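# Move wooden block from bench onto cart floor

## Task

Lift the wooden block from the bench and lay it flat on the cart's floor at the end with the handle, next to the profiles. Keep the drop flap open and keep anything already in place as it was. At the end both grippers must be empty, nothing of the robot may be on or touching the cart or anything else, and the robot must be upright and level, not fallen or tilted.

## Robot and tools

Robot: a Rainbow Robotics RB-Y1. It has a two-wheel drive base with two rear casters, a folding torso (leg with ankle, knee and hip, plus chest yaw), a head with a camera, and two 7-joint arms. Each arm ends in a parallel gripper with a wrist camera whose case sticks out sideways and can collide. The base is 0.58 m wide. It extends 0.10 m ahead of the drive axle and 0.57 m behind it, and sweeps a 0.58 m radius when spinning in place. It cannot move sideways.

Frames and units: distances are in metres and angles in radians. The base frame sits on the floor midway between the drive wheels, with x forward, y left and z up. The chest, left_hand and right_hand readings are in this frame. A hand point lies between the finger pads, 0.03 m short of the tips. The fingers point along the hand's -z axis and close along its x axis. base_odometry is measured from where the base started the scene. It counts wheel rotation only, so slips and bumps make it wrong. Its heading is positive to the left.

Tool move: a single call can carry one action, plus optional "cameras" and "blocking". Three kinds of action are allowed:
(a) "base" and/or "joints", optionally with "min_time_s" and "contact_limits";
(b) "target", optionally with "min_time_s";
(c) "contact_limits" by itself.
A call with no action just reports state and images.

- base: one velocity command {"x_m_s", "turn_rad_s", "for_s"}. x_m_s is forward speed, 0.005 to 0.4 in either sign, or 0. turn_rad_s is leftward turn rate, 0.02 to 1.509 in either sign, or 0. for_s runs 0.1 to 5 s. Omitted speeds count as 0. The command is relative: it drives for that time and then stops. Acceleration is 0.4 m/s² (0.5 rad/s² for turns), so coasting adds up to 1 s (3.1 s for turns). If |x| + 0.27|turn| exceeds 0.4, both are scaled down together. The base does not stop for obstacles.
- joints: absolute target angles keyed by name. Ranges:
  - torso_squat_rad: 0 to 1.2
  - torso_shift_rad: -0.3 to 0.6
  - torso_pitch_rad: -0.2 to 1.4, positive bows forward
  - torso_yaw_rad: -1.5 to 1.5, positive is left; raise both arms outward at least 0.2 rad first
  - shoulder_pitch: ±2.356, negative swings the arm forward and up
  - left shoulder_roll: 0 to 3.141; right shoulder_roll: -3.141 to 0; outward is away from the body
  - shoulder_yaw: ±2.094
  - elbow: -2.617 to 0.01, negative bends
  - forearm_roll: ±3.141
  - wrist_pitch: -1.57 to 1.919
  - hand_roll: ±2.705
  - gripper_m: 0 to 0.1, the pad gap in metres
  - head_pan_rad: ±0.523
  - head_tilt_rad: -0.35 to 1.57, positive looks down
  The torso also obeys combined limits: squat+shift ≤ 1.52; squat−shift+pitch ≤ 1.57; shift+0.5pitch−0.4squat ≤ 0.7; shift+0.3pitch−0.5squat ≤ 0.39. Breaking one leaves the torso "off_target".
- target: an absolute pose for one hand, {"side": "left"|"right", "x", "y", "z" (base frame, -3 to 3), "quat_wxyz" (4 numbers, as the hand lines print them)}. It is solved once into joint angles, so the hand travels on a curved arc. Break long moves into shorter steps. It is refused if an earlier move is still running.
- min_time_s: 0.1 to 8. This is the shortest duration for the arm, head and torso motions in the action.
- contact_limits: gripper current cap in mA, 200 to 672.5, keyed left_gripper_m / right_gripper_m. It persists until changed. Lower values squeeze more gently.
- cameras: head_camera, left_wrist_camera, right_wrist_camera, or "all". [] means none.
- blocking: false makes the call return within about 0.5 s while motion continues. A later move overrides only the parts it names.

Tool wait: seconds from 0 to 10, plus optional cameras. It returns early once running motions settle. wait(0) shows the state of an unfinished move. Tool stop brakes everything that is running. Braked joints report "stopped" and may keep pressing. zoom_image enlarges a region [x0,y0,x1,y1] of the latest image from one camera; the region can be at most 504 px on each side. read_manual returns only licence text. finished_scene(scene) ends the scene; make no further calls after it in that reply.

Reading results:
- "move" is "done" or the worst status of its motions.
- Hand status is "reached" (within 10 mm and 2°), "short" (with the error), or "refused" (with the reason).
- "off_target": the joint rested away from its goal.
- "time_out" or "contact_stop": the whole torso or arm group halts and holds.
- "limit_stop_at_own_body_*": the self-collision guard stopped it.
- "joint command not followed": the arm-to-arm check withheld the command.
- "torque_fault": the robot froze for 10 s.
- "limit_stop_at_motor_heat": overheating.
A refusal or an unrequested stop cancels the remaining move, wait and finish calls in that reply. lidar_m gives 12 distances in 30° sectors, starting straight ahead and going counter-clockwise, taken 0.23 m above the floor. motor_effort shows wheel load in percent; at rest it is usually under 30 unless the base is pushing on something. wheel_motors_off=1 means a wheel stalled and the drive is off for 2 s. Wrist force, wrist torque and joint torques are raw, offset and noisy.

Gripping: command a gap at least 0.005 m narrower than the object. "off_target" is normal while holding.

Avoid:
- Driving into furniture; the wheels spin and the robot can tip if the body catches on an edge.
- Heavy or far-forward loads; each arm is rated for 3 kg.
- Arms striking or squeezing each other. About 0.5 rad of outward shoulder roll keeps the hands apart.
- Joint torque limits (shoulders 65.8, elbow 33.8, wrist joints 23.5 N m).
- Keeping arms stretched out or pressing for long, which heats the motors.
- Dropping the block from a height, releasing it while moving, or hitting things hard.
Finish with the grippers open and clear of the cart, the robot upright, and no contact with anything.

Each tool is called as name(argument=value, ...) on one line, values as JSON.

## Session

move()

Scene clock: 0.00 s.
Joint torques (N m): no reading
External joint torques (N m): no reading
Motor temperatures (°C): left_arm=[31 28 32 36 35 33 38] | right_arm=[34 31 32 30 36 36 34]
Wrist force (N): no reading
Wrist torque (N m): no reading
Wrist force, peak (N): no reading
base_odometry: x=+0.000 y=+0.000 heading=+0.000
lidar_m: 0.65 0.68 1.56 4.82 1.63 1.14 1.08 1.13 1.47 3.50 0.97 0.70
base_status: not commanded
joint_positions: torso_squat_rad=+0.350 torso_shift_rad=+0.000 torso_pitch_rad=+0.000 torso_yaw_rad=+0.000 left_shoulder_pitch_rad=+0.049 left_shoulder_roll_rad=+0.015 left_shoulder_yaw_rad=+0.041 left_elbow_rad=-0.149 left_forearm_roll_rad=+0.010 left_wrist_pitch_rad=-0.019 left_hand_roll_rad=+0.045 left_gripper_m=+0.099 right_shoulder_pitch_rad=-0.033 right_shoulder_roll_rad=-0.038 right_shoulder_yaw_rad=+0.024 right_elbow_rad=-0.125 right_forearm_roll_rad=-0.047 right_wrist_pitch_rad=+0.032 right_hand_roll_rad=-0.022 right_gripper_m=+0.099 head_pan_rad=+0.000 head_tilt_rad=+0.400
joint_status: not commanded
wheel_motors_off: 0
motor_effort: left_wheel=+0 right_wheel=+0
chest: x=-0.2280 y=+0.0001 z=+1.2475 quat_wxyz=(+1.000, +0.000, +0.000, +0.000) (m; base frame)
left_hand: x=-0.1861 y=+0.2354 z=+0.5638 quat_wxyz=(+0.997, +0.009, -0.062, +0.055) (m; base frame)
right_hand: x=-0.1506 y=-0.2464 z=+0.5666 quat_wxyz=(+0.998, -0.015, -0.063, -0.016) (m; base frame)
pictures: head_camera, left_wrist_camera, right_wrist_camera

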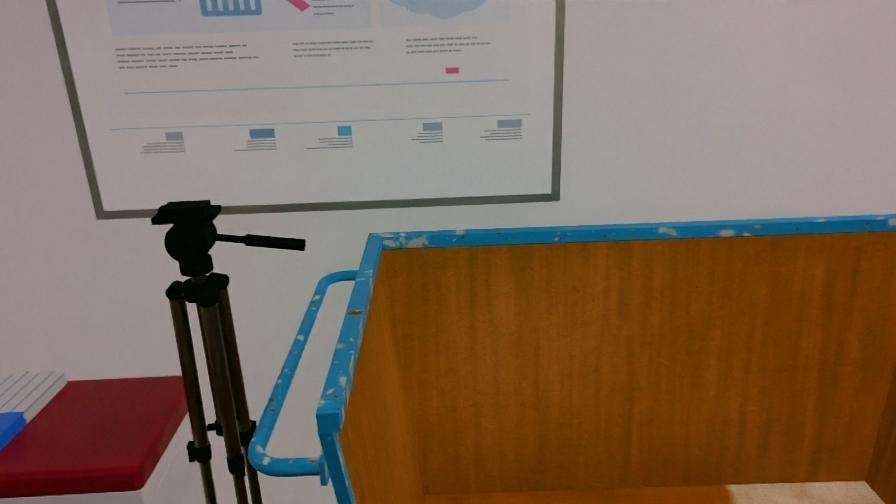

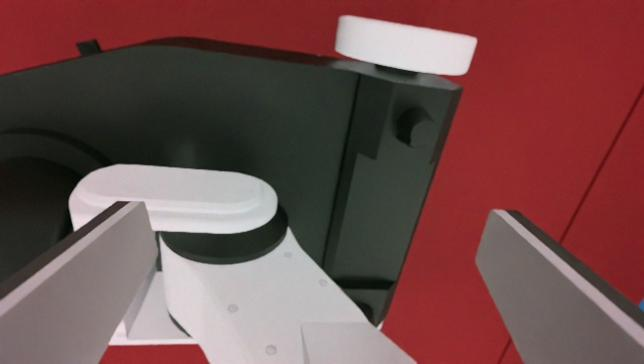

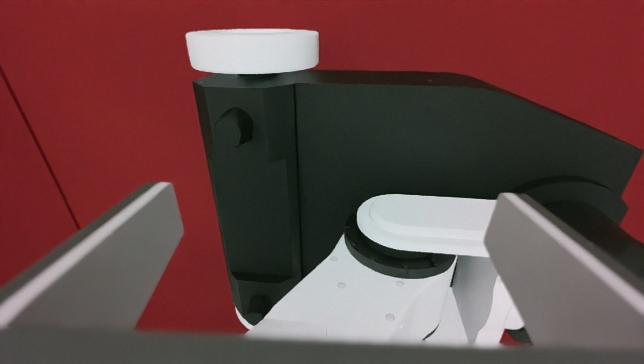

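move(joints={"head_tilt_rad": 0.8, "head_pan_rad": -0.3}, cameras=["head_camera"])

move(joints={"head_tilt_rad": 0.8, "head_pan_rad": 0.52}, cameras=["head_camera"])

move(joints={"head_tilt_rad": 0.4, "head_pan_rad": 0.52}, cameras=["head_camera"])

move(joints={"head_tilt_rad": 0.4, "head_pan_rad": -0.52}, cameras=["head_camera"])

Scene clock: 2.97 s.
Joint torques (N m): left_arm=[-0.81 -0.23 1.02 0.01 -0.01 -0.71 -0.05] | right_arm=[-2.28 -0.85 -0.6 0.06 -0.07 -0.07 -0.1]
External joint torques (N m): left_arm=[-0.18 -0.89 0.98 -0.01 -0.01 -0.36 -0.05] | right_arm=[-0.03 0.65 -0.55 0.37 -0.11 0.22 -0.1]
Wrist force (N): left_arm=[-0.6 1.2 -7.4] | right_arm=[-1.3 1.5 -5.1]
Wrist torque (N m): left_arm=[-0.30 0.08 0.08] | right_arm=[-0.16 -0.05 -0.08]
Wrist force, peak (N): left_arm=[-0.2 1.9 -8.4] | right_arm=[-2.1 1.2 -5.4]
move: done
base_odometry: x=+0.000 y=+0.000 heading=+0.000
lidar_m: 0.65 0.69 1.56 4.83 1.64 1.14 1.07 1.12 1.47 3.52 0.98 0.69
base_status: not commanded
joint_positions: torso_squat_rad=+0.350 torso_shift_rad=+0.000 torso_pitch_rad=+0.000 torso_yaw_rad=+0.000 left_shoulder_pitch_rad=+0.049 left_shoulder_roll_rad=+0.015 left_shoulder_yaw_rad=+0.041 left_elbow_rad=-0.149 left_forearm_roll_rad=+0.010 left_wrist_pitch_rad=-0.019 left_hand_roll_rad=+0.045 left_gripper_m=+0.099 right_shoulder_pitch_rad=-0.033 right_shoulder_roll_rad=-0.038 right_shoulder_yaw_rad=+0.024 right_elbow_rad=-0.125 right_forearm_roll_rad=-0.047 right_wrist_pitch_rad=+0.032 right_hand_roll_rad=-0.022 right_gripper_m=+0.099 head_pan_rad=-0.300 head_tilt_rad=+0.800
joint_status: all done
wheel_motors_off: 0
motor_effort: left_wheel=+1(1) right_wheel=-1(2)
chest: x=-0.2280 y=+0.0001 z=+1.2475 quat_wxyz=(+1.000, +0.000, +0.000, +0.000) (m; base frame)
left_hand: x=-0.1861 y=+0.2354 z=+0.5638 quat_wxyz=(+0.997, +0.009, -0.062, +0.055) (m; base frame)
right_hand: x=-0.1506 y=-0.2464 z=+0.5666 quat_wxyz=(+0.998, -0.015, -0.063, -0.016) (m; base frame)
pictures: head_camera
camera_calibration:
head_camera: T_world_to_cam=[[-0.299605, -0.953556, -0.0311162, -0.0174852], [-0.638471, 0.224628, -0.736136, 0.985613], [0.708937, -0.200683, -0.676118, 1.06994], [0, 0, 0, 1]] pos_world=[-0.13447, -0.0233506, 1.44841]

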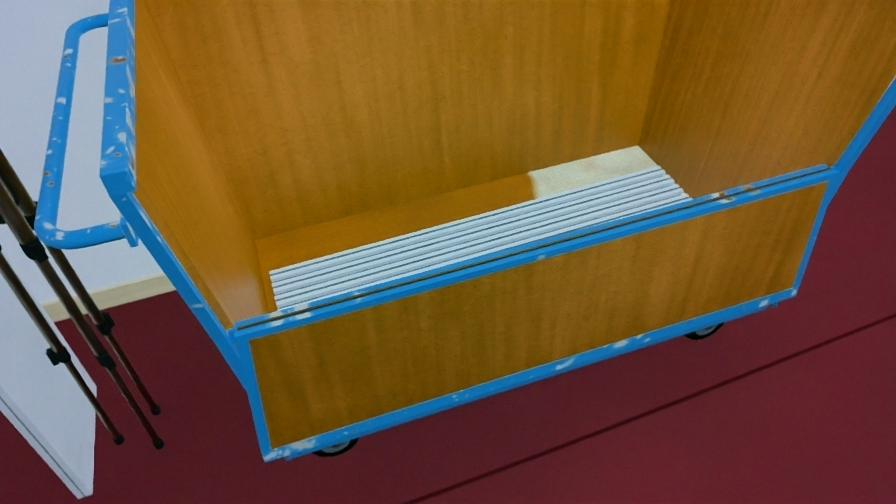

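Scene clock: 4.17 s.
Joint torques (N m): left_arm=[-0.83 -0.21 0.45 0.17 -0.04 -0.61 -0.03] | right_arm=[-1.9 -0.95 -0.85 0.08 0.01 -0.21 -0.09]
External joint torques (N m): left_arm=[-0.21 -0.87 0.41 0.15 -0.04 -0.25 -0.02] | right_arm=[0.35 0.54 -0.8 0.39 -0.03 0.08 -0.09]
Wrist force (N): left_arm=[0.0 1.4 -7.8] | right_arm=[-1.5 1.0 -5.0]
Wrist torque (N m): left_arm=[-0.31 0.18 0.09] | right_arm=[-0.10 -0.01 -0.09]
Wrist force, peak (N): left_arm=[0.3 1.8 -8.5] | right_arm=[-1.6 1.5 -5.6]
move: done
base_odometry: x=+0.000 y=+0.000 heading=+0.000
lidar_m: 0.66 0.67 1.54 4.84 1.63 1.14 1.07 1.12 1.49 3.52 0.99 0.70
base_status: not commanded
joint_positions: torso_squat_rad=+0.350 torso_shift_rad=+0.000 torso_pitch_rad=+0.000 torso_yaw_rad=+0.000 left_shoulder_pitch_rad=+0.049 left_shoulder_roll_rad=+0.015 left_shoulder_yaw_rad=+0.041 left_elbow_rad=-0.149 left_forearm_roll_rad=+0.010 left_wrist_pitch_rad=-0.019 left_hand_roll_rad=+0.045 left_gripper_m=+0.099 right_shoulder_pitch_rad=-0.033 right_shoulder_roll_rad=-0.038 right_shoulder_yaw_rad=+0.024 right_elbow_rad=-0.125 right_forearm_roll_rad=-0.047 right_wrist_pitch_rad=+0.032 right_hand_roll_rad=-0.022 right_gripper_m=+0.099 head_pan_rad=+0.520 head_tilt_rad=+0.800
joint_status: all done
wheel_motors_off: 0
motor_effort: left_wheel=+1(1) right_wheel=-2(2)
chest: x=-0.2280 y=+0.0001 z=+1.2475 quat_wxyz=(+1.000, +0.000, +0.000, +0.000) (m; base frame)
left_hand: x=-0.1861 y=+0.2354 z=+0.5638 quat_wxyz=(+0.997, +0.009, -0.062, +0.055) (m; base frame)
right_hand: x=-0.1506 y=-0.2464 z=+0.5666 quat_wxyz=(+0.998, -0.015, -0.063, -0.016) (m; base frame)
pictures: head_camera
camera_calibration:
head_camera: T_world_to_cam=[[0.492758, -0.869606, -0.0312285, 0.145833], [-0.599943, -0.313522, -0.736052, 0.993555], [0.630285, 0.381431, -0.676204, 1.05374], [0, 0, 0, 1]] pos_world=[-0.13994, 0.0363896, 1.44841]

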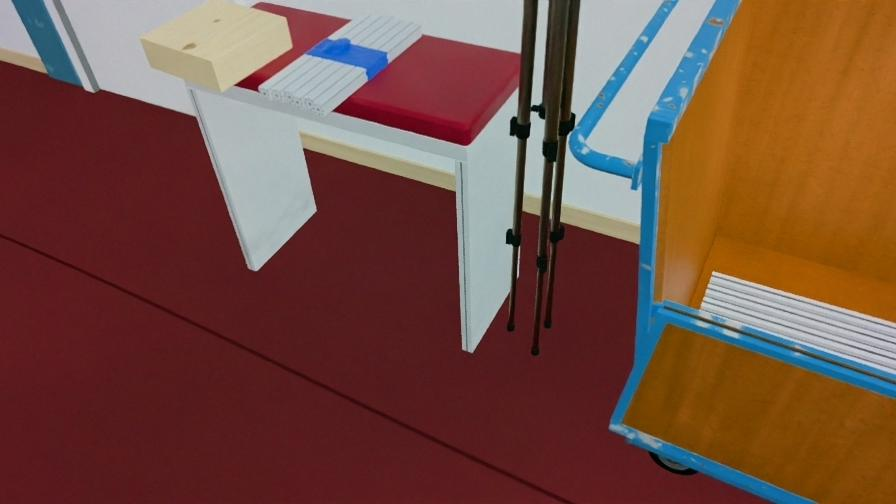

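Scene clock: 5.10 s.
Joint torques (N m): left_arm=[-1.36 -0.28 0.76 0.03 -0.17 -0.57 0.04] | right_arm=[-2.01 -0.69 -0.5 -0.17 -0.15 -0.31 -0.1]
External joint torques (N m): left_arm=[-0.73 -0.95 0.72 0.01 -0.18 -0.22 0.05] | right_arm=[0.25 0.8 -0.46 0.14 -0.19 -0.02 -0.1]
Wrist force (N): left_arm=[-0.4 0.8 -6.8] | right_arm=[-1.6 1.0 -5.1]
Wrist torque (N m): left_arm=[-0.22 0.12 0.08] | right_arm=[-0.09 -0.03 -0.08]
Wrist force, peak (N): left_arm=[-0.2 1.3 -8.1] | right_arm=[-2.0 1.0 -5.6]
move: done
base_odometry: x=+0.000 y=+0.000 heading=+0.000
lidar_m: 0.65 0.68 1.55 4.82 1.63 1.14 1.07 1.13 1.48 3.51 0.98 0.70
base_status: not commanded
joint_positions: torso_squat_rad=+0.350 torso_shift_rad=+0.000 torso_pitch_rad=+0.000 torso_yaw_rad=+0.000 left_shoulder_pitch_rad=+0.049 left_shoulder_roll_rad=+0.015 left_shoulder_yaw_rad=+0.041 left_elbow_rad=-0.149 left_forearm_roll_rad=+0.010 left_wrist_pitch_rad=-0.019 left_hand_roll_rad=+0.045 left_gripper_m=+0.099 right_shoulder_pitch_rad=-0.033 right_shoulder_roll_rad=-0.038 right_shoulder_yaw_rad=+0.024 right_elbow_rad=-0.125 right_forearm_roll_rad=-0.047 right_wrist_pitch_rad=+0.032 right_hand_roll_rad=-0.022 right_gripper_m=+0.099 head_pan_rad=+0.520 head_tilt_rad=+0.400
joint_status: all done
wheel_motors_off: 0
motor_effort: left_wheel=+1(1) right_wheel=+0(2)
chest: x=-0.2280 y=+0.0001 z=+1.2475 quat_wxyz=(+1.000, +0.000, +0.000, +0.000) (m; base frame)
left_hand: x=-0.1861 y=+0.2354 z=+0.5638 quat_wxyz=(+0.997, +0.009, -0.062, +0.055) (m; base frame)
right_hand: x=-0.1506 y=-0.2464 z=+0.5666 quat_wxyz=(+0.998, -0.015, -0.063, -0.016) (m; base frame)
pictures: head_camera
camera_calibration:
head_camera: T_world_to_cam=[[0.503695, -0.863346, -0.0304288, 0.146988], [-0.304806, -0.144652, -0.941366, 1.35159], [0.808323, 0.483436, -0.336013, 0.597958], [0, 0, 0, 1]] pos_world=[-0.145407, 0.033337, 1.47774]

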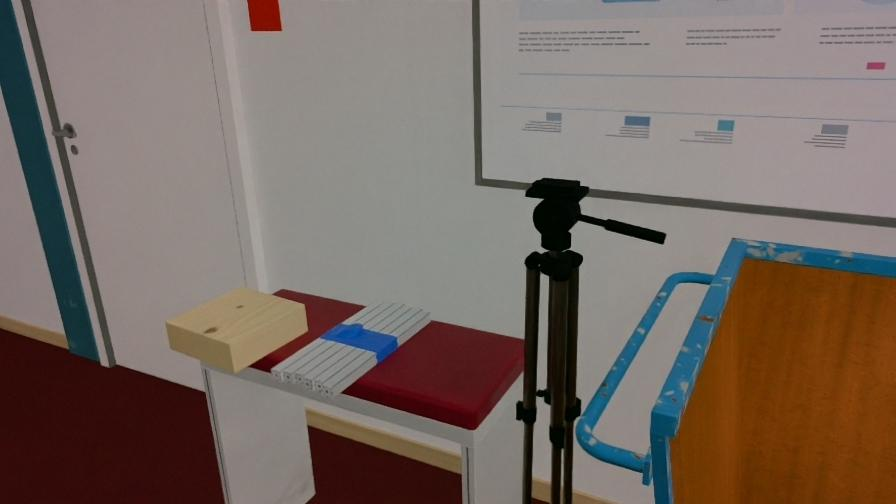

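Scene clock: 6.47 s.
Joint torques (N m): left_arm=[-1.01 -0.28 0.75 0.11 -0.08 -0.55 -0.1] | right_arm=[-1.99 -1.04 -0.42 0.18 -0.03 -0.27 0.04]
External joint torques (N m): left_arm=[-0.39 -0.95 0.71 0.09 -0.08 -0.2 -0.1] | right_arm=[0.27 0.45 -0.37 0.49 -0.07 0.02 0.03]
Wrist force (N): left_arm=[-0.4 0.4 -7.8] | right_arm=[-1.6 0.6 -4.8]
Wrist torque (N m): left_arm=[-0.19 0.11 0.10] | right_arm=[-0.05 -0.06 -0.10]
Wrist force, peak (N): left_arm=[0.0 1.5 -8.4] | right_arm=[-1.8 1.2 -5.5]
move: done
base_odometry: x=+0.000 y=+0.000 heading=+0.000
lidar_m: 0.65 0.67 1.55 4.84 1.63 1.13 1.07 1.11 1.47 3.49 0.99 0.70
base_status: not commanded
joint_positions: torso_squat_rad=+0.350 torso_shift_rad=+0.000 torso_pitch_rad=+0.000 torso_yaw_rad=+0.000 left_shoulder_pitch_rad=+0.049 left_shoulder_roll_rad=+0.015 left_shoulder_yaw_rad=+0.041 left_elbow_rad=-0.149 left_forearm_roll_rad=+0.010 left_wrist_pitch_rad=-0.019 left_hand_roll_rad=+0.045 left_gripper_m=+0.099 right_shoulder_pitch_rad=-0.033 right_shoulder_roll_rad=-0.038 right_shoulder_yaw_rad=+0.024 right_elbow_rad=-0.125 right_forearm_roll_rad=-0.047 right_wrist_pitch_rad=+0.032 right_hand_roll_rad=-0.022 right_gripper_m=+0.099 head_pan_rad=-0.520 head_tilt_rad=+0.400
joint_status: all done
wheel_motors_off: 0
motor_effort: left_wheel=+1(1) right_wheel=-1(2)
chest: x=-0.2280 y=+0.0001 z=+1.2475 quat_wxyz=(+1.000, +0.000, +0.000, +0.000) (m; base frame)
left_hand: x=-0.1861 y=+0.2354 z=+0.5638 quat_wxyz=(+0.997, +0.009, -0.062, +0.055) (m; base frame)
right_hand: x=-0.1506 y=-0.2464 z=+0.5666 quat_wxyz=(+0.998, -0.015, -0.063, -0.016) (m; base frame)
pictures: head_camera
camera_calibration:
head_camera: T_world_to_cam=[[-0.489614, -0.871408, -0.0304163, -0.0576724], [-0.278944, 0.189589, -0.941407, 1.35691], [0.826116, -0.452442, -0.335899, 0.601628], [0, 0, 0, 1]] pos_world=[-0.146751, -0.0353089, 1.47774]

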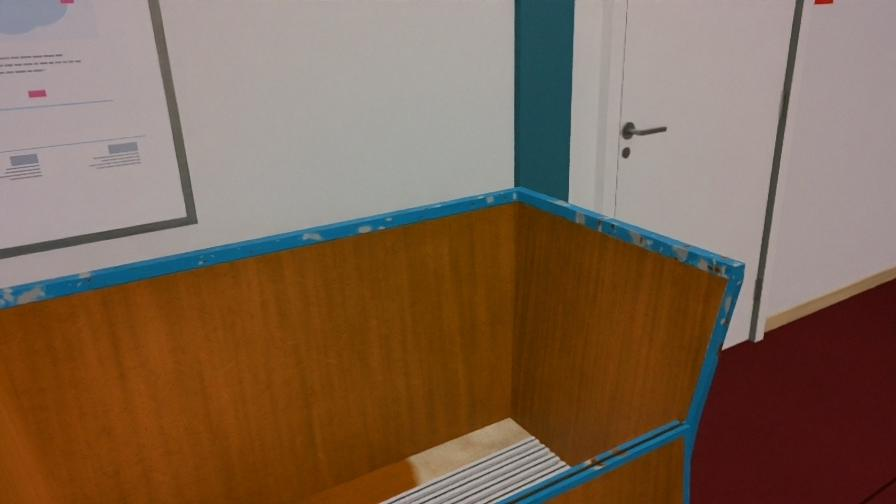

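move(joints={"head_tilt_rad": 0.7, "head_pan_rad": -0.1, "torso_squat_rad": 0.0}, cameras=["head_camera"])

zoom_image(camera="head_camera", region=[250, 150, 650, 400])

Scene clock: 25.60 s.
Joint torques (N m): left_arm=[-0.92 -0.12 0.8 -0.08 0.07 -0.51 -0.07] | right_arm=[-2.11 -0.92 -0.71 -0.06 -0.15 -0.27 -0.06]
External joint torques (N m): left_arm=[-0.3 -0.78 0.76 -0.09 0.07 -0.16 -0.06] | right_arm=[0.14 0.57 -0.66 0.25 -0.18 0.02 -0.06]
Wrist force (N): left_arm=[-0.1 1.3 -7.8] | right_arm=[-2.3 1.0 -4.6]
Wrist torque (N m): left_arm=[-0.33 0.10 0.09] | right_arm=[-0.09 -0.13 -0.10]
Wrist force, peak (N): left_arm=[-0.4 1.4 -8.5] | right_arm=[-2.3 1.5 -5.3]
move: done
base_odometry: x=+0.000 y=+0.000 heading=+0.000
lidar_m: 0.65 0.68 1.56 4.83 1.61 1.14 1.08 1.13 1.48 3.51 0.98 0.69
base_status: not commanded
joint_positions: torso_squat_rad=+0.000 torso_shift_rad=+0.000 torso_pitch_rad=+0.000 torso_yaw_rad=+0.000 left_shoulder_pitch_rad=+0.049 left_shoulder_roll_rad=+0.015 left_shoulder_yaw_rad=+0.041 left_elbow_rad=-0.149 left_forearm_roll_rad=+0.010 left_wrist_pitch_rad=-0.019 left_hand_roll_rad=+0.045 left_gripper_m=+0.099 right_shoulder_pitch_rad=-0.033 right_shoulder_roll_rad=-0.038 right_shoulder_yaw_rad=+0.024 right_elbow_rad=-0.125 right_forearm_roll_rad=-0.047 right_wrist_pitch_rad=+0.032 right_hand_roll_rad=-0.022 right_gripper_m=+0.099 head_pan_rad=-0.100 head_tilt_rad=+0.700
joint_status: all done
wheel_motors_off: 0
motor_effort: left_wheel=+1(1) right_wheel=+0(2)
chest: x=-0.2279 y=+0.0001 z=+1.2899 quat_wxyz=(+1.000, +0.000, +0.000, +0.000) (m; base frame)
left_hand: x=-0.1862 y=+0.2354 z=+0.6063 quat_wxyz=(+0.997, +0.009, -0.062, +0.055) (m; base frame)
right_hand: x=-0.1506 y=-0.2464 z=+0.6091 quat_wxyz=(+0.998, -0.015, -0.062, -0.016) (m; base frame)
pictures: head_camera
camera_calibration:
head_camera: T_world_to_cam=[[-0.101076, -0.99438, -0.0314884, 0.0252738], [-0.593975, 0.0857062, -0.799905, 1.12122], [0.798109, -0.0621483, -0.5993, 1.00242], [0, 0, 0, 1]] pos_world=[-0.131511, -0.00866502, 1.49842]

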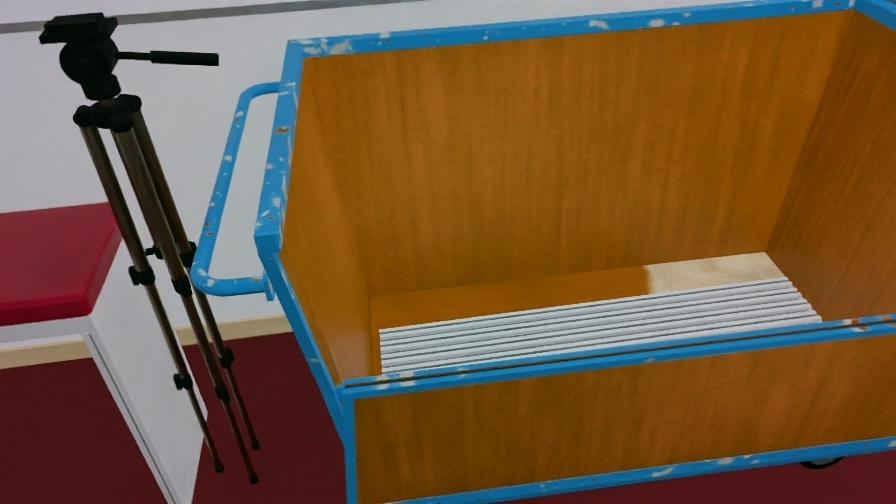

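Scaled by 1.260 from the camera's 896x504 image, which has a finer 1280x720 frame.

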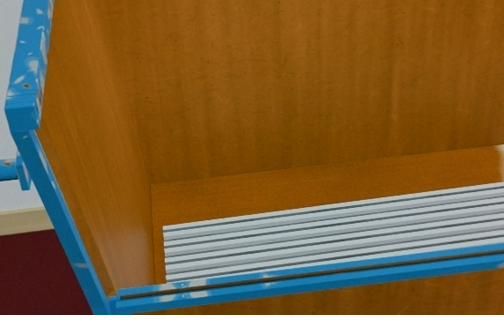

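move(joints={"head_tilt_rad": 0.7, "head_pan_rad": -0.1, "torso_squat_rad": 0.9}, cameras=["head_camera"])

Scene clock: 32.27 s.
Joint torques (N m): left_arm=[-1.01 -0.29 0.75 0.1 -0.07 -0.64 -0.01] | right_arm=[-2.24 -0.85 -0.66 -0.07 0.03 -0.21 0.08]
External joint torques (N m): left_arm=[-0.38 -0.95 0.71 0.09 -0.08 -0.29 0] | right_arm=[0.01 0.64 -0.61 0.24 -0.01 0.08 0.07]
Wrist force (N): left_arm=[-0.2 1.6 -7.0] | right_arm=[-1.8 0.6 -4.6]
Wrist torque (N m): left_arm=[-0.38 0.11 0.03] | right_arm=[-0.04 -0.09 -0.05]
Wrist force, peak (N): left_arm=[-0.6 1.2 -8.8] | right_arm=[-1.5 1.5 -5.5]
move: done
base_odometry: x=+0.000 y=+0.000 heading=+0.000
lidar_m: 0.65 0.68 1.55 4.84 1.61 1.15 1.07 1.12 1.46 3.51 0.99 0.69
base_status: not commanded
joint_positions: torso_squat_rad=+0.900 torso_shift_rad=+0.000 torso_pitch_rad=+0.000 torso_yaw_rad=+0.000 left_shoulder_pitch_rad=+0.049 left_shoulder_roll_rad=+0.015 left_shoulder_yaw_rad=+0.041 left_elbow_rad=-0.149 left_forearm_roll_rad=+0.010 left_wrist_pitch_rad=-0.019 left_hand_roll_rad=+0.045 left_gripper_m=+0.099 right_shoulder_pitch_rad=-0.033 right_shoulder_roll_rad=-0.038 right_shoulder_yaw_rad=+0.024 right_elbow_rad=-0.125 right_forearm_roll_rad=-0.047 right_wrist_pitch_rad=+0.032 right_hand_roll_rad=-0.022 right_gripper_m=+0.099 head_pan_rad=-0.100 head_tilt_rad=+0.700
joint_status: all done
wheel_motors_off: 0
motor_effort: left_wheel=+1(2) right_wheel=+0(3)
chest: x=-0.2281 y=+0.0001 z=+1.0251 quat_wxyz=(+1.000, +0.000, +0.000, +0.000) (m; base frame)
left_hand: x=-0.1861 y=+0.2354 z=+0.3414 quat_wxyz=(+0.997, +0.009, -0.062, +0.055) (m; base frame)
right_hand: x=-0.1505 y=-0.2464 z=+0.3442 quat_wxyz=(+0.998, -0.015, -0.063, -0.016) (m; base frame)
pictures: head_camera
camera_calibration:
head_camera: T_world_to_cam=[[-0.101065, -0.994381, -0.0315153, 0.0169371], [-0.59375, 0.0857032, -0.800072, 0.909385], [0.798277, -0.0621467, -0.599075, 0.843654], [0, 0, 0, 1]] pos_world=[-0.131811, -0.00866503, 1.23352]

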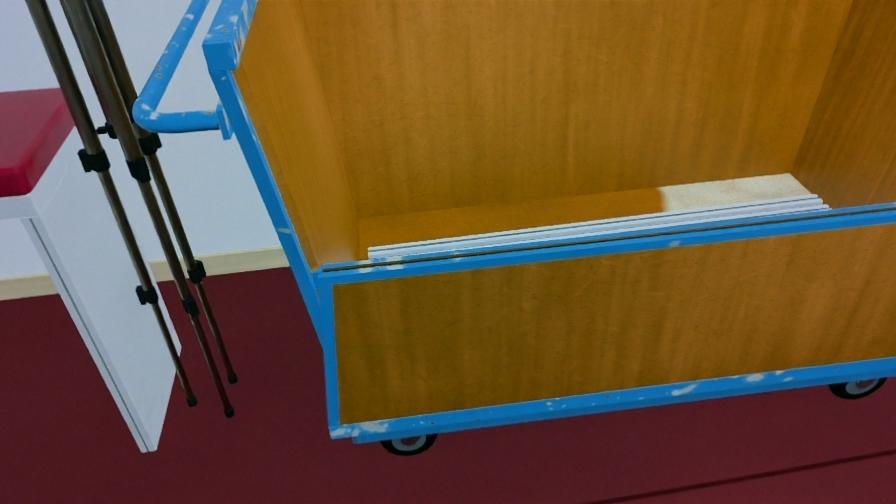

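move(base={"turn_rad_s": 0.8, "for_s": 1.9635}, joints={"torso_squat_rad": 0.4, "head_pan_rad": 0, "head_tilt_rad": 0.6})

move(base={"x_m_s": 0.4, "for_s": 3.2})

move(base={"turn_rad_s": -0.8, "for_s": 1.9635}, cameras=["head_camera"])

Scene clock: 52.63 s.
Joint torques (N m): left_arm=[-0.91 -0.03 0.73 -0.06 -0.01 -0.68 -0.06] | right_arm=[-2.12 -0.65 -0.86 0.01 -0.02 -0.3 0]
External joint torques (N m): left_arm=[-0.28 -0.7 0.69 -0.08 -0.01 -0.32 -0.05] | right_arm=[0.13 0.84 -0.81 0.32 -0.06 -0.01 -0.01]
Wrist force (N): left_arm=[1.1 1.4 -7.6] | right_arm=[-1.4 1.1 -4.8]
Wrist torque (N m): left_arm=[-0.30 0.28 0.13] | right_arm=[-0.09 -0.04 -0.08]
Wrist force, peak (N): left_arm=[0.8 1.3 -8.3] | right_arm=[-2.4 1.4 -5.5]
move: done
base_odometry: x=+0.000 y=+0.000 heading=+1.573
lidar_m: 5.05 1.60 1.13 1.06 1.11 1.49 3.66 0.98 0.72 0.67 1.01 1.56
base_status: done (sent for 1.97 of 1.97 s)
joint_positions: torso_squat_rad=+0.400 torso_shift_rad=+0.000 torso_pitch_rad=+0.000 torso_yaw_rad=+0.000 left_shoulder_pitch_rad=+0.049 left_shoulder_roll_rad=+0.015 left_shoulder_yaw_rad=+0.041 left_elbow_rad=-0.149 left_forearm_roll_rad=+0.010 left_wrist_pitch_rad=-0.019 left_hand_roll_rad=+0.045 left_gripper_m=+0.099 right_shoulder_pitch_rad=-0.033 right_shoulder_roll_rad=-0.038 right_shoulder_yaw_rad=+0.024 right_elbow_rad=-0.125 right_forearm_roll_rad=-0.047 right_wrist_pitch_rad=+0.032 right_hand_roll_rad=-0.022 right_gripper_m=+0.099 head_pan_rad=+0.000 head_tilt_rad=+0.600
joint_status: all done
wheel_motors_off: 0
motor_effort: left_wheel=+5(39) right_wheel=+21(42)
chest: x=-0.2280 y=+0.0001 z=+1.2347 quat_wxyz=(+1.000, +0.000, +0.000, +0.000) (m; base frame)
left_hand: x=-0.1862 y=+0.2354 z=+0.5510 quat_wxyz=(+0.997, +0.009, -0.062, +0.055) (m; base frame)
right_hand: x=-0.1506 y=-0.2464 z=+0.5538 quat_wxyz=(+0.998, -0.015, -0.062, -0.016) (m; base frame)
pictures: none

Scene clock: 57.17 s.
Joint torques (N m): left_arm=[-0.71 -0.12 0.75 0.09 -0.05 -0.65 -0.04] | right_arm=[-1.8 -0.81 -0.84 0.32 -0.13 -0.21 0.09]
External joint torques (N m): left_arm=[-0.08 -0.78 0.71 0.07 -0.05 -0.3 -0.03] | right_arm=[0.45 0.68 -0.79 0.62 -0.17 0.08 0.08]
Wrist force (N): left_arm=[0.1 0.9 -7.7] | right_arm=[-1.8 1.0 -5.2]
Wrist torque (N m): left_arm=[-0.24 0.14 0.10] | right_arm=[-0.08 -0.04 -0.08]
Wrist force, peak (N): left_arm=[0.4 1.8 -8.5] | right_arm=[-1.5 1.0 -5.6]
move: done
base_odometry: x=-0.004 y=+1.280 heading=+1.574
lidar_m: 4.34 1.69 1.18 1.13 1.16 1.55 3.80 1.30 1.09 0.83 1.45 1.94
base_status: done (sent for 3.2 of 3.2 s)
joint_positions: torso_squat_rad=+0.400 torso_shift_rad=+0.000 torso_pitch_rad=+0.000 torso_yaw_rad=+0.000 left_shoulder_pitch_rad=+0.049 left_shoulder_roll_rad=+0.015 left_shoulder_yaw_rad=+0.041 left_elbow_rad=-0.149 left_forearm_roll_rad=+0.010 left_wrist_pitch_rad=-0.019 left_hand_roll_rad=+0.045 left_gripper_m=+0.099 right_shoulder_pitch_rad=-0.033 right_shoulder_roll_rad=-0.038 right_shoulder_yaw_rad=+0.024 right_elbow_rad=-0.125 right_forearm_roll_rad=-0.047 right_wrist_pitch_rad=+0.032 right_hand_roll_rad=-0.022 right_gripper_m=+0.099 head_pan_rad=+0.000 head_tilt_rad=+0.600
joint_status: not commanded
wheel_motors_off: 0
motor_effort: left_wheel=+18(47) right_wheel=-15(49)
chest: x=-0.2280 y=+0.0001 z=+1.2347 quat_wxyz=(+1.000, +0.000, +0.000, +0.000) (m; base frame)
left_hand: x=-0.1861 y=+0.2354 z=+0.5510 quat_wxyz=(+0.997, +0.009, -0.062, +0.055) (m; base frame)
right_hand: x=-0.1505 y=-0.2464 z=+0.5538 quat_wxyz=(+0.998, -0.015, -0.063, -0.016) (m; base frame)
pictures: none

Scene clock: 61.07 s.
Joint torques (N m): left_arm=[-0.63 -0.19 0.53 0.02 0 -0.59 -0.03] | right_arm=[-2.17 -1.01 -0.48 0.2 -0.01 -0.25 -0.06]
External joint torques (N m): left_arm=[0 -0.85 0.49 0.01 0 -0.24 -0.03] | right_arm=[0.09 0.49 -0.43 0.51 -0.05 0.04 -0.06]
Wrist force (N): left_arm=[-0.1 1.0 -7.4] | right_arm=[-1.6 0.6 -5.0]
Wrist torque (N m): left_arm=[-0.25 0.07 0.09] | right_arm=[-0.05 -0.05 -0.08]
Wrist force, peak (N): left_arm=[0.7 1.4 -8.4] | right_arm=[-2.0 1.0 -5.6]
move: done
base_odometry: x=-0.004 y=+1.280 heading=+0.001
lidar_m: 0.82 1.45 1.93 4.34 1.71 1.19 1.12 1.18 1.54 3.68 1.29 1.07
base_status: done (sent for 1.97 of 1.97 s)
joint_positions: torso_squat_rad=+0.400 torso_shift_rad=+0.000 torso_pitch_rad=+0.000 torso_yaw_rad=+0.000 left_shoulder_pitch_rad=+0.049 left_shoulder_roll_rad=+0.015 left_shoulder_yaw_rad=+0.041 left_elbow_rad=-0.149 left_forearm_roll_rad=+0.010 left_wrist_pitch_rad=-0.019 left_hand_roll_rad=+0.045 left_gripper_m=+0.099 right_shoulder_pitch_rad=-0.033 right_shoulder_roll_rad=-0.038 right_shoulder_yaw_rad=+0.024 right_elbow_rad=-0.125 right_forearm_roll_rad=-0.047 right_wrist_pitch_rad=+0.032 right_hand_roll_rad=-0.022 right_gripper_m=+0.099 head_pan_rad=+0.000 head_tilt_rad=+0.600
joint_status: not commanded
wheel_motors_off: 0
motor_effort: left_wheel=+22(47) right_wheel=+3(49)
chest: x=-0.2280 y=+0.0001 z=+1.2347 quat_wxyz=(+1.000, +0.000, +0.000, +0.000) (m; base frame)
left_hand: x=-0.1861 y=+0.2354 z=+0.5510 quat_wxyz=(+0.997, +0.009, -0.062, +0.055) (m; base frame)
right_hand: x=-0.1505 y=-0.2464 z=+0.5538 quat_wxyz=(+0.998, -0.015, -0.063, -0.016) (m; base frame)
pictures: head_camera
camera_calibration:
head_camera: T_world_to_cam=[[0.00179024, -0.999502, -0.0315174, 0.0447043], [-0.516691, 0.0260598, -0.855776, 1.17297], [0.85617, 0.0178168, -0.516386, 0.86242], [0, 0, 0, 1]] pos_world=[-0.132398, -0.00125082, 1.45055]

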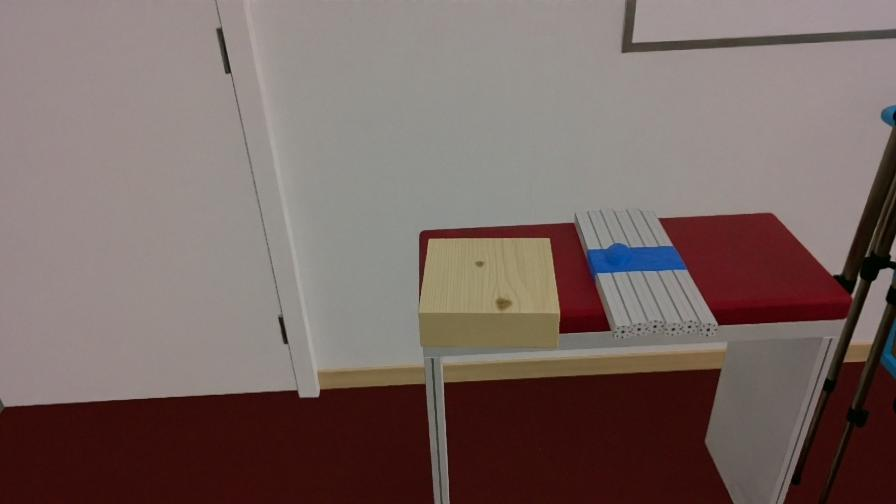

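move(joints={"torso_squat_rad": 1.0, "head_tilt_rad": 0.5, "right_elbow_rad": -1.9, "right_shoulder_pitch_rad": 0.5, "right_shoulder_roll_rad": -0.15, "right_wrist_pitch_rad": -0.2}, cameras=["head_camera"])

move(target={"side": "right", "x": 0.25, "y": -0.10, "z": 0.75, "quat_wxyz": [0.7071, 0, -0.7071, 0]}, cameras=["head_camera", "right_wrist_camera"])

Scene clock: 92.33 s.
Joint torques (N m): left_arm=[-0.96 -0.26 0.74 0.13 -0.09 -0.63 -0.01] | right_arm=[-1.47 -2.93 -2.65 -10.84 0.07 -1.99 -0.02]
External joint torques (N m): left_arm=[-0.33 -0.92 0.69 0.11 -0.1 -0.28 -0.01] | right_arm=[0.93 -0.06 -0.61 -1.15 -0.12 -0.1 -0.07]
Wrist force (N): left_arm=[-0.3 1.4 -8.0] | right_arm=[-7.9 0.9 1.6]
Wrist torque (N m): left_arm=[-0.34 0.08 0.10] | right_arm=[-0.13 -0.47 -0.11]
Wrist force, peak (N): left_arm=[0.1 1.4 -8.3] | right_arm=[-7.9 1.5 1.7]
move: done
base_odometry: x=-0.004 y=+1.280 heading=+0.001
lidar_m: 0.81 1.45 1.93 4.35 1.69 1.20 1.13 1.17 1.54 3.69 1.30 1.07
base_status: not commanded
joint_positions: torso_squat_rad=+1.000 torso_shift_rad=+0.000 torso_pitch_rad=+0.000 torso_yaw_rad=+0.000 left_shoulder_pitch_rad=+0.049 left_shoulder_roll_rad=+0.015 left_shoulder_yaw_rad=+0.041 left_elbow_rad=-0.149 left_forearm_roll_rad=+0.010 left_wrist_pitch_rad=-0.019 left_hand_roll_rad=+0.045 left_gripper_m=+0.099 right_shoulder_pitch_rad=+0.500 right_shoulder_roll_rad=-0.150 right_shoulder_yaw_rad=+0.024 right_elbow_rad=-1.900 right_forearm_roll_rad=-0.047 right_wrist_pitch_rad=-0.200 right_hand_roll_rad=-0.022 right_gripper_m=+0.099 head_pan_rad=+0.000 head_tilt_rad=+0.500
joint_status: all done
wheel_motors_off: 0
motor_effort: left_wheel=+22(23) right_wheel=+4(7)
chest: x=-0.2281 y=+0.0001 z=+0.9681 quat_wxyz=(+1.000, +0.000, +0.000, +0.000) (m; base frame)
left_hand: x=-0.1861 y=+0.2354 z=+0.2845 quat_wxyz=(+0.997, +0.009, -0.062, +0.055) (m; base frame)
right_hand: x=+0.1462 y=-0.3012 z=+0.7364 quat_wxyz=(+0.689, -0.061, -0.722, +0.006) (m; base frame)
pictures: head_camera
camera_calibration:
head_camera: T_world_to_cam=[[0.00493585, -0.999502, -0.0311823, 0.0365604], [-0.4285, 0.0260608, -0.903166, 1.01834], [0.903528, 0.0178195, -0.428158, 0.631562], [0, 0, 0, 1]] pos_world=[-0.134454, -0.00125082, 1.19128]

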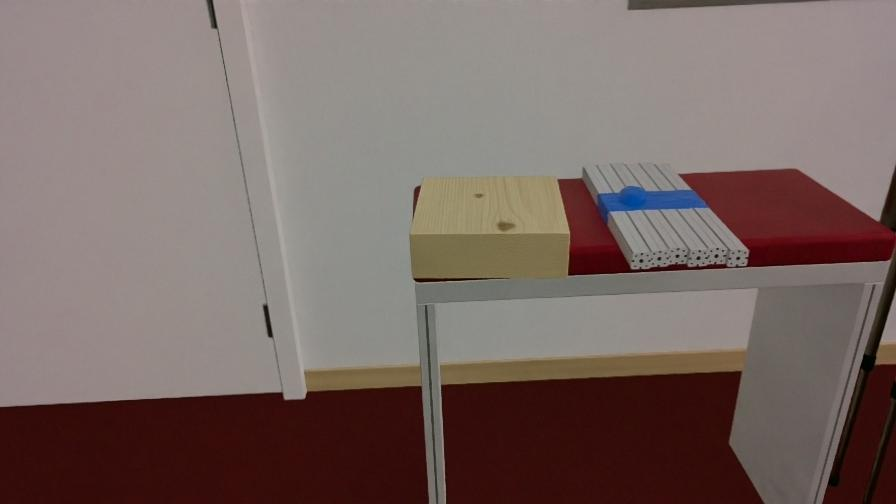

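Scene clock: 93.97 s.
Joint torques (N m): left_arm=[-0.83 -0.4 0.67 0.02 -0.1 -0.62 0.02] | right_arm=[-9.65 4.78 -0.34 -10.43 0.48 -0.36 0.36]
External joint torques (N m): left_arm=[-0.2 -1.06 0.63 0.01 -0.1 -0.27 0.03] | right_arm=[-0.38 0.73 -0.56 -0.46 -0.32 -0.12 0.31]
Wrist force (N): left_arm=[-0.3 1.1 -8.0] | right_arm=[-7.0 0.6 1.2]
Wrist torque (N m): left_arm=[-0.28 0.10 0.09] | right_arm=[-0.12 -0.38 0.05]
Wrist force, peak (N): left_arm=[0.4 1.1 -8.9] | right_arm=[-7.9 1.2 1.9]
move: done
base_odometry: x=-0.004 y=+1.280 heading=+0.001
lidar_m: 0.81 1.44 1.92 4.35 1.71 1.20 1.12 1.17 1.53 3.67 1.29 1.08
base_status: not commanded
joint_positions: torso_squat_rad=+1.000 torso_shift_rad=+0.000 torso_pitch_rad=+0.000 torso_yaw_rad=+0.000 left_shoulder_pitch_rad=+0.049 left_shoulder_roll_rad=+0.015 left_shoulder_yaw_rad=+0.041 left_elbow_rad=-0.149 left_forearm_roll_rad=+0.010 left_wrist_pitch_rad=-0.019 left_hand_roll_rad=+0.045 left_gripper_m=+0.099 right_shoulder_pitch_rad=+0.057 right_shoulder_roll_rad=+0.000 right_shoulder_yaw_rad=+0.446 right_elbow_rad=-1.665 right_forearm_roll_rad=+1.477 right_wrist_pitch_rad=+0.425 right_hand_roll_rad=-1.445 right_gripper_m=+0.099 head_pan_rad=+0.000 head_tilt_rad=+0.500
joint_status: all done
wheel_motors_off: 0
motor_effort: left_wheel=+21(22) right_wheel=+6(8)
chest: x=-0.2281 y=+0.0001 z=+0.9681 quat_wxyz=(+1.000, +0.000, +0.000, +0.000) (m; base frame)
left_hand: x=-0.1861 y=+0.2354 z=+0.2845 quat_wxyz=(+0.997, +0.009, -0.062, +0.055) (m; base frame)
right_hand: x=+0.2499 y=-0.0998 z=+0.7503 quat_wxyz=(+0.709, +0.001, -0.705, +0.001) (m; base frame)
right_hand_status: reached (checked arc, planned for 1.3 s): 0 mm and 0.4 deg off.
pictures: head_camera, right_wrist_camera
camera_calibration:
head_camera: T_world_to_cam=[[0.00497912, -0.999504, -0.0310947, 0.036461], [-0.428498, 0.0259631, -0.90317, 1.01839], [0.903529, 0.017821, -0.428156, 0.63147], [0, 0, 0, 1]] pos_world=[-0.134354, -0.00125112, 1.19128]
right_wrist_camera: T_world_to_cam=[[0.0199564, -0.0296543, -0.999361, 0.740685], [-0.509258, 0.859874, -0.0356847, 0.266976], [0.860382, 0.509645, 0.00205828, -0.0935361], [0, 0, 0, 1]] pos_world=[0.201655, -0.159931, 0.749931]

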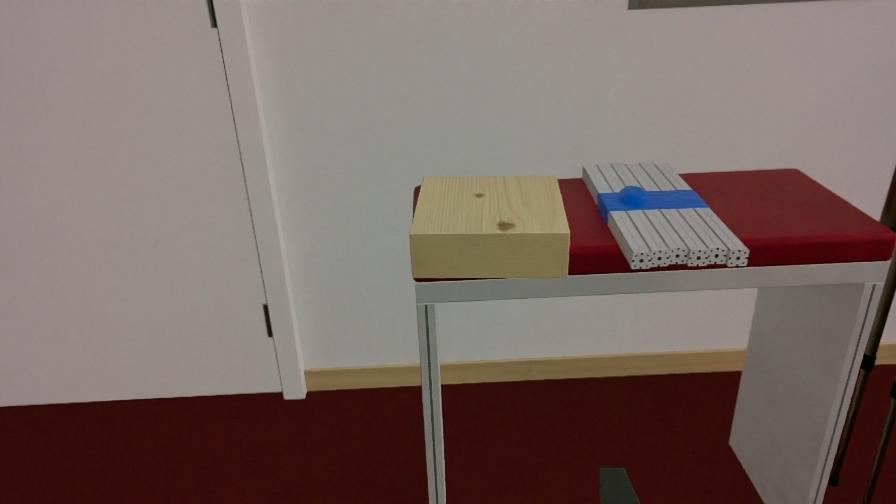

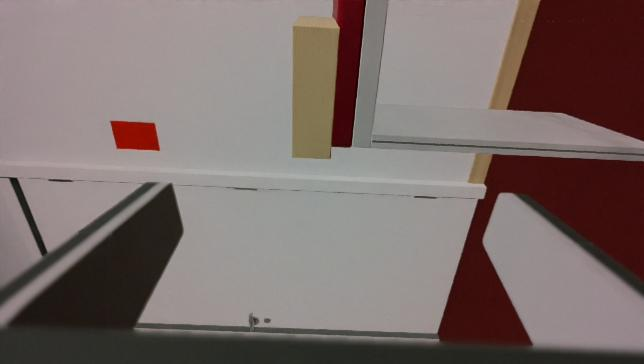

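move(base={"x_m_s": 0.25, "for_s": 1.56}, cameras=["head_camera", "right_wrist_camera"])

Scene clock: 106.83 s.
Joint torques (N m): left_arm=[-0.4 -0.48 0.56 -0.1 -0.08 -0.54 -0.03] | right_arm=[-9.52 5.09 -0.09 -10.62 0.64 -0.25 0.32]
External joint torques (N m): left_arm=[0.22 -1.14 0.52 -0.11 -0.08 -0.19 -0.03] | right_arm=[-0.25 1.03 -0.3 -0.65 -0.16 -0.01 0.27]
Wrist force (N): left_arm=[-0.4 1.1 -7.6] | right_arm=[-7.4 1.0 1.3]
Wrist torque (N m): left_arm=[-0.30 0.12 0.13] | right_arm=[-0.16 -0.43 0.08]
Wrist force, peak (N): left_arm=[-0.1 1.3 -8.4] | right_arm=[-8.0 1.2 1.3]
move: done
base_odometry: x=+0.388 y=+1.280 heading=+0.001
lidar_m: 0.43 1.07 1.38 3.40 2.30 1.60 1.51 1.58 2.08 1.13 0.79 0.89
base_status: done (sent for 1.57 of 1.57 s)
joint_positions: torso_squat_rad=+1.000 torso_shift_rad=+0.000 torso_pitch_rad=+0.000 torso_yaw_rad=+0.000 left_shoulder_pitch_rad=+0.049 left_shoulder_roll_rad=+0.015 left_shoulder_yaw_rad=+0.041 left_elbow_rad=-0.149 left_forearm_roll_rad=+0.010 left_wrist_pitch_rad=-0.019 left_hand_roll_rad=+0.045 left_gripper_m=+0.099 right_shoulder_pitch_rad=+0.057 right_shoulder_roll_rad=+0.000 right_shoulder_yaw_rad=+0.446 right_elbow_rad=-1.665 right_forearm_roll_rad=+1.477 right_wrist_pitch_rad=+0.425 right_hand_roll_rad=-1.445 right_gripper_m=+0.099 head_pan_rad=+0.000 head_tilt_rad=+0.500
joint_status: not commanded
wheel_motors_off: 0
motor_effort: left_wheel=-10(49) right_wheel=+11(44)
chest: x=-0.2280 y=+0.0001 z=+0.9681 quat_wxyz=(+1.000, +0.000, +0.000, +0.000) (m; base frame)
left_hand: x=-0.1860 y=+0.2354 z=+0.2845 quat_wxyz=(+0.997, +0.009, -0.062, +0.055) (m; base frame)
right_hand: x=+0.2500 y=-0.0998 z=+0.7502 quat_wxyz=(+0.709, +0.001, -0.705, +0.001) (m; base frame)
pictures: head_camera, right_wrist_camera
camera_calibration:
head_camera: T_world_to_cam=[[0.00497219, -0.999504, -0.0310958, 0.036461], [-0.4287, 0.0259631, -0.903074, 1.01829], [0.903433, 0.017821, -0.428359, 0.631608], [0, 0, 0, 1]] pos_world=[-0.134254, -0.00125112, 1.19128]
right_wrist_camera: T_world_to_cam=[[0.019647, -0.0297183, -0.999365, 0.740539], [-0.50927, 0.859871, -0.0355821, 0.266894], [0.860383, 0.509646, 0.00175923, -0.0933103], [0, 0, 0, 1]] pos_world=[0.201654, -0.159932, 0.74973]

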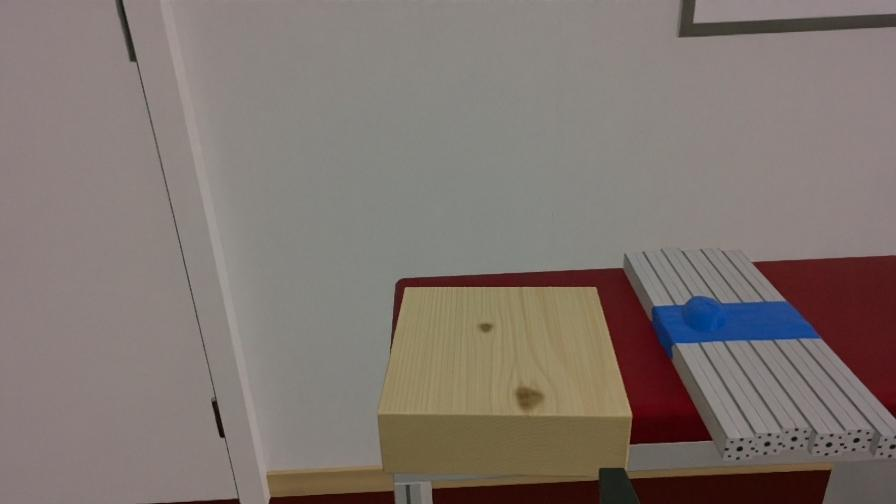

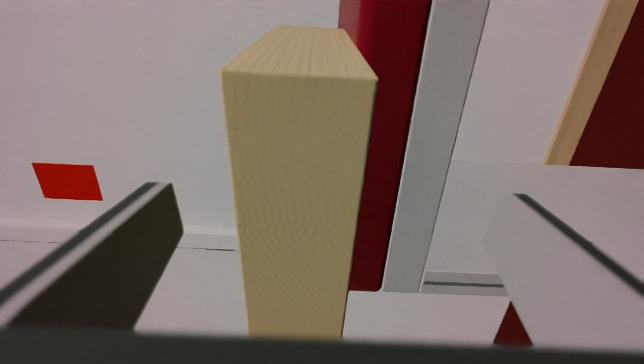

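move(target={"side": "right", "x": 0.25, "y": -0.035, "z": 0.767, "quat_wxyz": [0.7071, 0, -0.7071, 0]})

move(target={"side": "right", "x": 0.30, "y": -0.035, "z": 0.767, "quat_wxyz": [0.7071, 0, -0.7071, 0]}, cameras=["head_camera", "right_wrist_camera"])

Scene clock: 117.87 s.
Joint torques (N m): left_arm=[-0.39 -0.08 0.9 0.1 0.04 -0.61 -0.03] | right_arm=[-11.61 6.35 -0.68 -10.11 1.12 -0.26 0.22]
External joint torques (N m): left_arm=[0.23 -0.75 0.86 0.09 0.04 -0.25 -0.02] | right_arm=[-1.19 0.64 -0.18 -0.38 -0.09 0 0.17]
Wrist force (N): left_arm=[-0.6 0.9 -7.2] | right_arm=[-7.2 0.6 0.6]
Wrist torque (N m): left_arm=[-0.28 0.04 0.06] | right_arm=[-0.09 -0.39 -0.12]
Wrist force, peak (N): left_arm=[0.3 1.3 -8.6] | right_arm=[-8.2 0.6 1.1]
move: done
base_odometry: x=+0.388 y=+1.280 heading=+0.001
lidar_m: 0.41 1.06 1.39 3.41 2.30 1.61 1.52 1.56 2.07 1.14 0.79 0.91
base_status: not commanded
joint_positions: torso_squat_rad=+1.000 torso_shift_rad=+0.000 torso_pitch_rad=+0.000 torso_yaw_rad=+0.000 left_shoulder_pitch_rad=+0.049 left_shoulder_roll_rad=+0.015 left_shoulder_yaw_rad=+0.041 left_elbow_rad=-0.149 left_forearm_roll_rad=+0.010 left_wrist_pitch_rad=-0.019 left_hand_roll_rad=+0.045 left_gripper_m=+0.099 right_shoulder_pitch_rad=-0.089 right_shoulder_roll_rad=+0.000 right_shoulder_yaw_rad=+0.658 right_elbow_rad=-1.592 right_forearm_roll_rad=+1.414 right_wrist_pitch_rad=+0.690 right_hand_roll_rad=-1.433 right_gripper_m=+0.099 head_pan_rad=+0.000 head_tilt_rad=+0.500
joint_status: all done
wheel_motors_off: 0
motor_effort: left_wheel=-10(11) right_wheel=+11(12)
chest: x=-0.2280 y=+0.0001 z=+0.9681 quat_wxyz=(+1.000, +0.000, +0.000, +0.000) (m; base frame)
left_hand: x=-0.1861 y=+0.2354 z=+0.2845 quat_wxyz=(+0.997, +0.009, -0.062, +0.055) (m; base frame)
right_hand: x=+0.2492 y=-0.0355 z=+0.7670 quat_wxyz=(+0.707, +0.001, -0.708, +0.003) (m; base frame)
right_hand_status: reached (checked arc, planned for 0.5 s): 1 mm and 0.4 deg off.
pictures: none

Scene clock: 118.73 s.
Joint torques (N m): left_arm=[-0.58 -0.3 0.95 0.08 -0.11 -0.66 -0.01] | right_arm=[-14.06 5.19 -2.8 -10.09 1.08 -0.08 0.01]
External joint torques (N m): left_arm=[0.04 -0.96 0.91 0.07 -0.11 -0.31 0] | right_arm=[-0.52 0.65 -1.31 -0.53 -0.15 0.02 -0.04]
Wrist force (N): left_arm=[0.0 1.7 -7.6] | right_arm=[-7.3 1.0 1.6]
Wrist torque (N m): left_arm=[-0.31 0.17 0.08] | right_arm=[-0.20 -0.41 0.03]
Wrist force, peak (N): left_arm=[0.1 2.2 -8.0] | right_arm=[-8.7 0.4 1.0]
move: done
base_odometry: x=+0.388 y=+1.280 heading=+0.001
lidar_m: 0.43 1.08 1.40 3.41 2.29 1.59 1.51 1.56 2.07 1.14 0.78 0.89
base_status: not commanded
joint_positions: torso_squat_rad=+1.000 torso_shift_rad=+0.000 torso_pitch_rad=+0.000 torso_yaw_rad=+0.000 left_shoulder_pitch_rad=+0.049 left_shoulder_roll_rad=+0.015 left_shoulder_yaw_rad=+0.041 left_elbow_rad=-0.149 left_forearm_roll_rad=+0.010 left_wrist_pitch_rad=-0.019 left_hand_roll_rad=+0.045 left_gripper_m=+0.099 right_shoulder_pitch_rad=-0.291 right_shoulder_roll_rad=+0.000 right_shoulder_yaw_rad=+0.610 right_elbow_rad=-1.386 right_forearm_roll_rad=+1.364 right_wrist_pitch_rad=+0.698 right_hand_roll_rad=-1.519 right_gripper_m=+0.099 head_pan_rad=+0.000 head_tilt_rad=+0.500
joint_status: all done
wheel_motors_off: 0
motor_effort: left_wheel=-12(12) right_wheel=+10(14)
chest: x=-0.2280 y=+0.0001 z=+0.9681 quat_wxyz=(+1.000, +0.000, +0.000, +0.000) (m; base frame)
left_hand: x=-0.1861 y=+0.2354 z=+0.2845 quat_wxyz=(+0.997, +0.009, -0.062, +0.055) (m; base frame)
right_hand: x=+0.2999 y=-0.0349 z=+0.7670 quat_wxyz=(+0.707, +0.000, -0.707, +0.000) (m; base frame)
right_hand_status: reached (checked arc, planned for 0.5 s): 0 mm and 0.0 deg off.
pictures: head_camera, right_wrist_camera
camera_calibration:
head_camera: T_world_to_cam=[[0.00497219, -0.999504, -0.0310958, 0.036461], [-0.4287, 0.0259631, -0.903074, 1.01829], [0.903433, 0.017821, -0.428359, 0.631608], [0, 0, 0, 1]] pos_world=[-0.134254, -0.00125112, 1.19128]
right_wrist_camera: T_world_to_cam=[[0.0259473, -0.02921, -0.999236, 0.756373], [-0.50697, 0.861111, -0.0383368, 0.238619], [0.861573, 0.507577, 0.00753494, -0.174246], [0, 0, 0, 1]] pos_world=[0.251473, -0.0949399, 0.766257]

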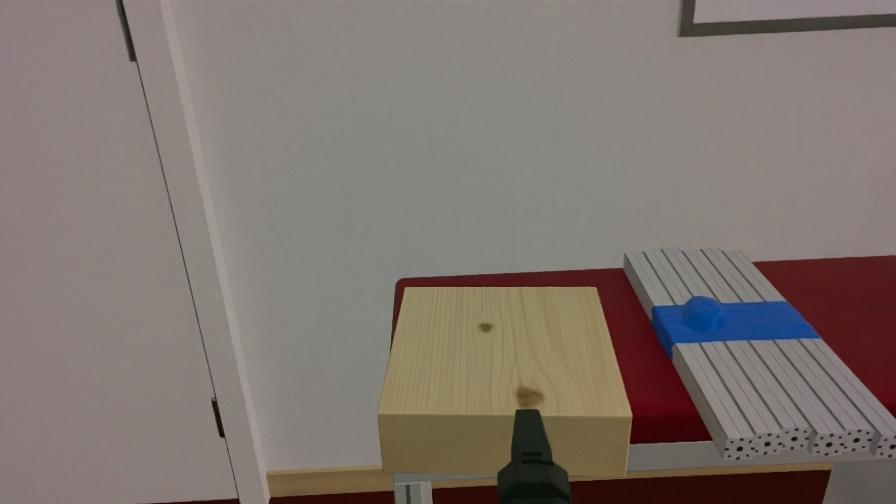

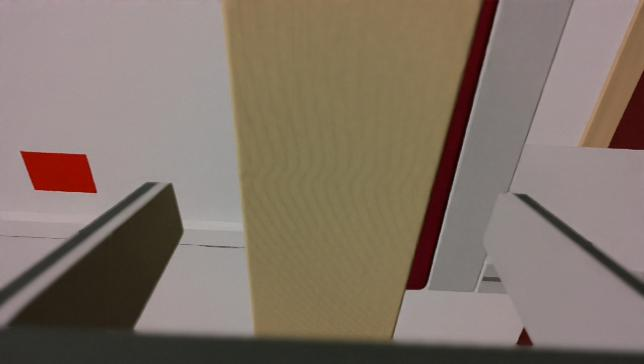

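move(target={"side": "right", "x": 0.355, "y": -0.035, "z": 0.767, "quat_wxyz": [0.7071, 0, -0.7071, 0]}, min_time_s=1.5, cameras=["head_camera", "right_wrist_camera"])

Scene clock: 121.97 s.
Joint torques (N m): left_arm=[-0.51 0 1.01 0.14 -0.07 -0.76 -0.08] | right_arm=[-19.36 3.33 -4.55 -9.46 0.97 0.17 -0.24]
External joint torques (N m): left_arm=[0.11 -0.67 0.97 0.12 -0.07 -0.41 -0.07] | right_arm=[-2.48 0.78 -2.26 -0.33 -0.2 -0.06 -0.29]
Wrist force (N): left_arm=[0.2 1.1 -8.0] | right_arm=[-7.4 0.6 1.3]
Wrist torque (N m): left_arm=[-0.28 0.17 0.05] | right_arm=[-0.14 -0.40 0.05]
Wrist force, peak (N): left_arm=[0.2 0.9 -8.7] | right_arm=[-8.1 0.7 1.1]
move: done
base_odometry: x=+0.388 y=+1.280 heading=+0.001
lidar_m: 0.42 1.07 1.40 3.41 2.28 1.61 1.52 1.57 2.06 1.14 0.79 0.89
base_status: not commanded
joint_positions: torso_squat_rad=+1.000 torso_shift_rad=+0.000 torso_pitch_rad=+0.000 torso_yaw_rad=+0.000 left_shoulder_pitch_rad=+0.049 left_shoulder_roll_rad=+0.015 left_shoulder_yaw_rad=+0.041 left_elbow_rad=-0.149 left_forearm_roll_rad=+0.010 left_wrist_pitch_rad=-0.019 left_hand_roll_rad=+0.045 left_gripper_m=+0.099 right_shoulder_pitch_rad=-0.524 right_shoulder_roll_rad=+0.000 right_shoulder_yaw_rad=+0.579 right_elbow_rad=-1.094 right_forearm_roll_rad=+1.364 right_wrist_pitch_rad=+0.680 right_hand_roll_rad=-1.689 right_gripper_m=+0.099 head_pan_rad=+0.000 head_tilt_rad=+0.500
joint_status: all done
wheel_motors_off: 0
motor_effort: left_wheel=-11(12) right_wheel=+9(12)
chest: x=-0.2280 y=+0.0001 z=+0.9681 quat_wxyz=(+1.000, +0.000, +0.000, +0.000) (m; base frame)
left_hand: x=-0.1861 y=+0.2354 z=+0.2845 quat_wxyz=(+0.997, +0.009, -0.062, +0.055) (m; base frame)
right_hand: x=+0.3547 y=-0.0351 z=+0.7670 quat_wxyz=(+0.708, +0.000, -0.706, +0.001) (m; base frame)
right_hand_status: reached (checked arc, planned for 1.5 s): 0 mm and 0.1 deg off.
pictures: head_camera, right_wrist_camera
camera_calibration:
head_camera: T_world_to_cam=[[0.00497219, -0.999504, -0.0310958, 0.036461], [-0.4287, 0.0259631, -0.903074, 1.01829], [0.903433, 0.017821, -0.428359, 0.631608], [0, 0, 0, 1]] pos_world=[-0.134254, -0.00125112, 1.19128]
right_wrist_camera: T_world_to_cam=[[0.0245668, -0.0297662, -0.999255, 0.755422], [-0.507602, 0.860748, -0.0381198, 0.266617], [0.861241, 0.50816, 0.00603647, -0.220138], [0, 0, 0, 1]] pos_world=[0.306369, -0.0951389, 0.766351]

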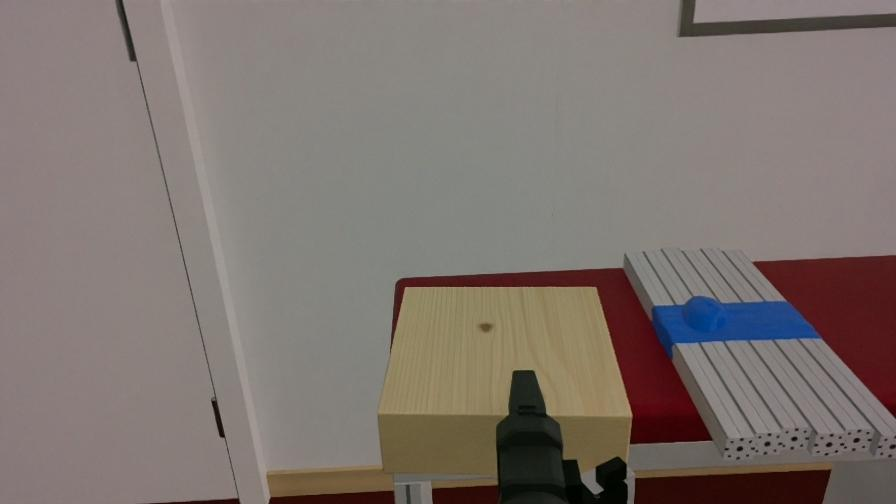

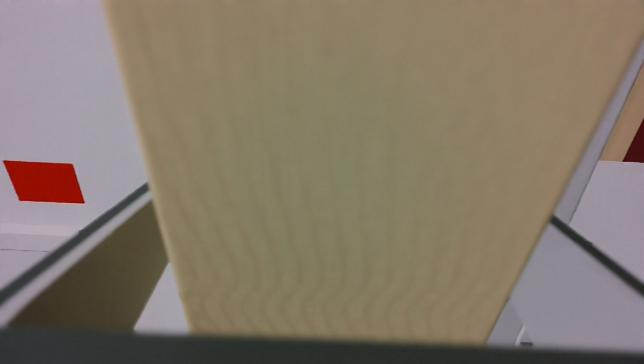

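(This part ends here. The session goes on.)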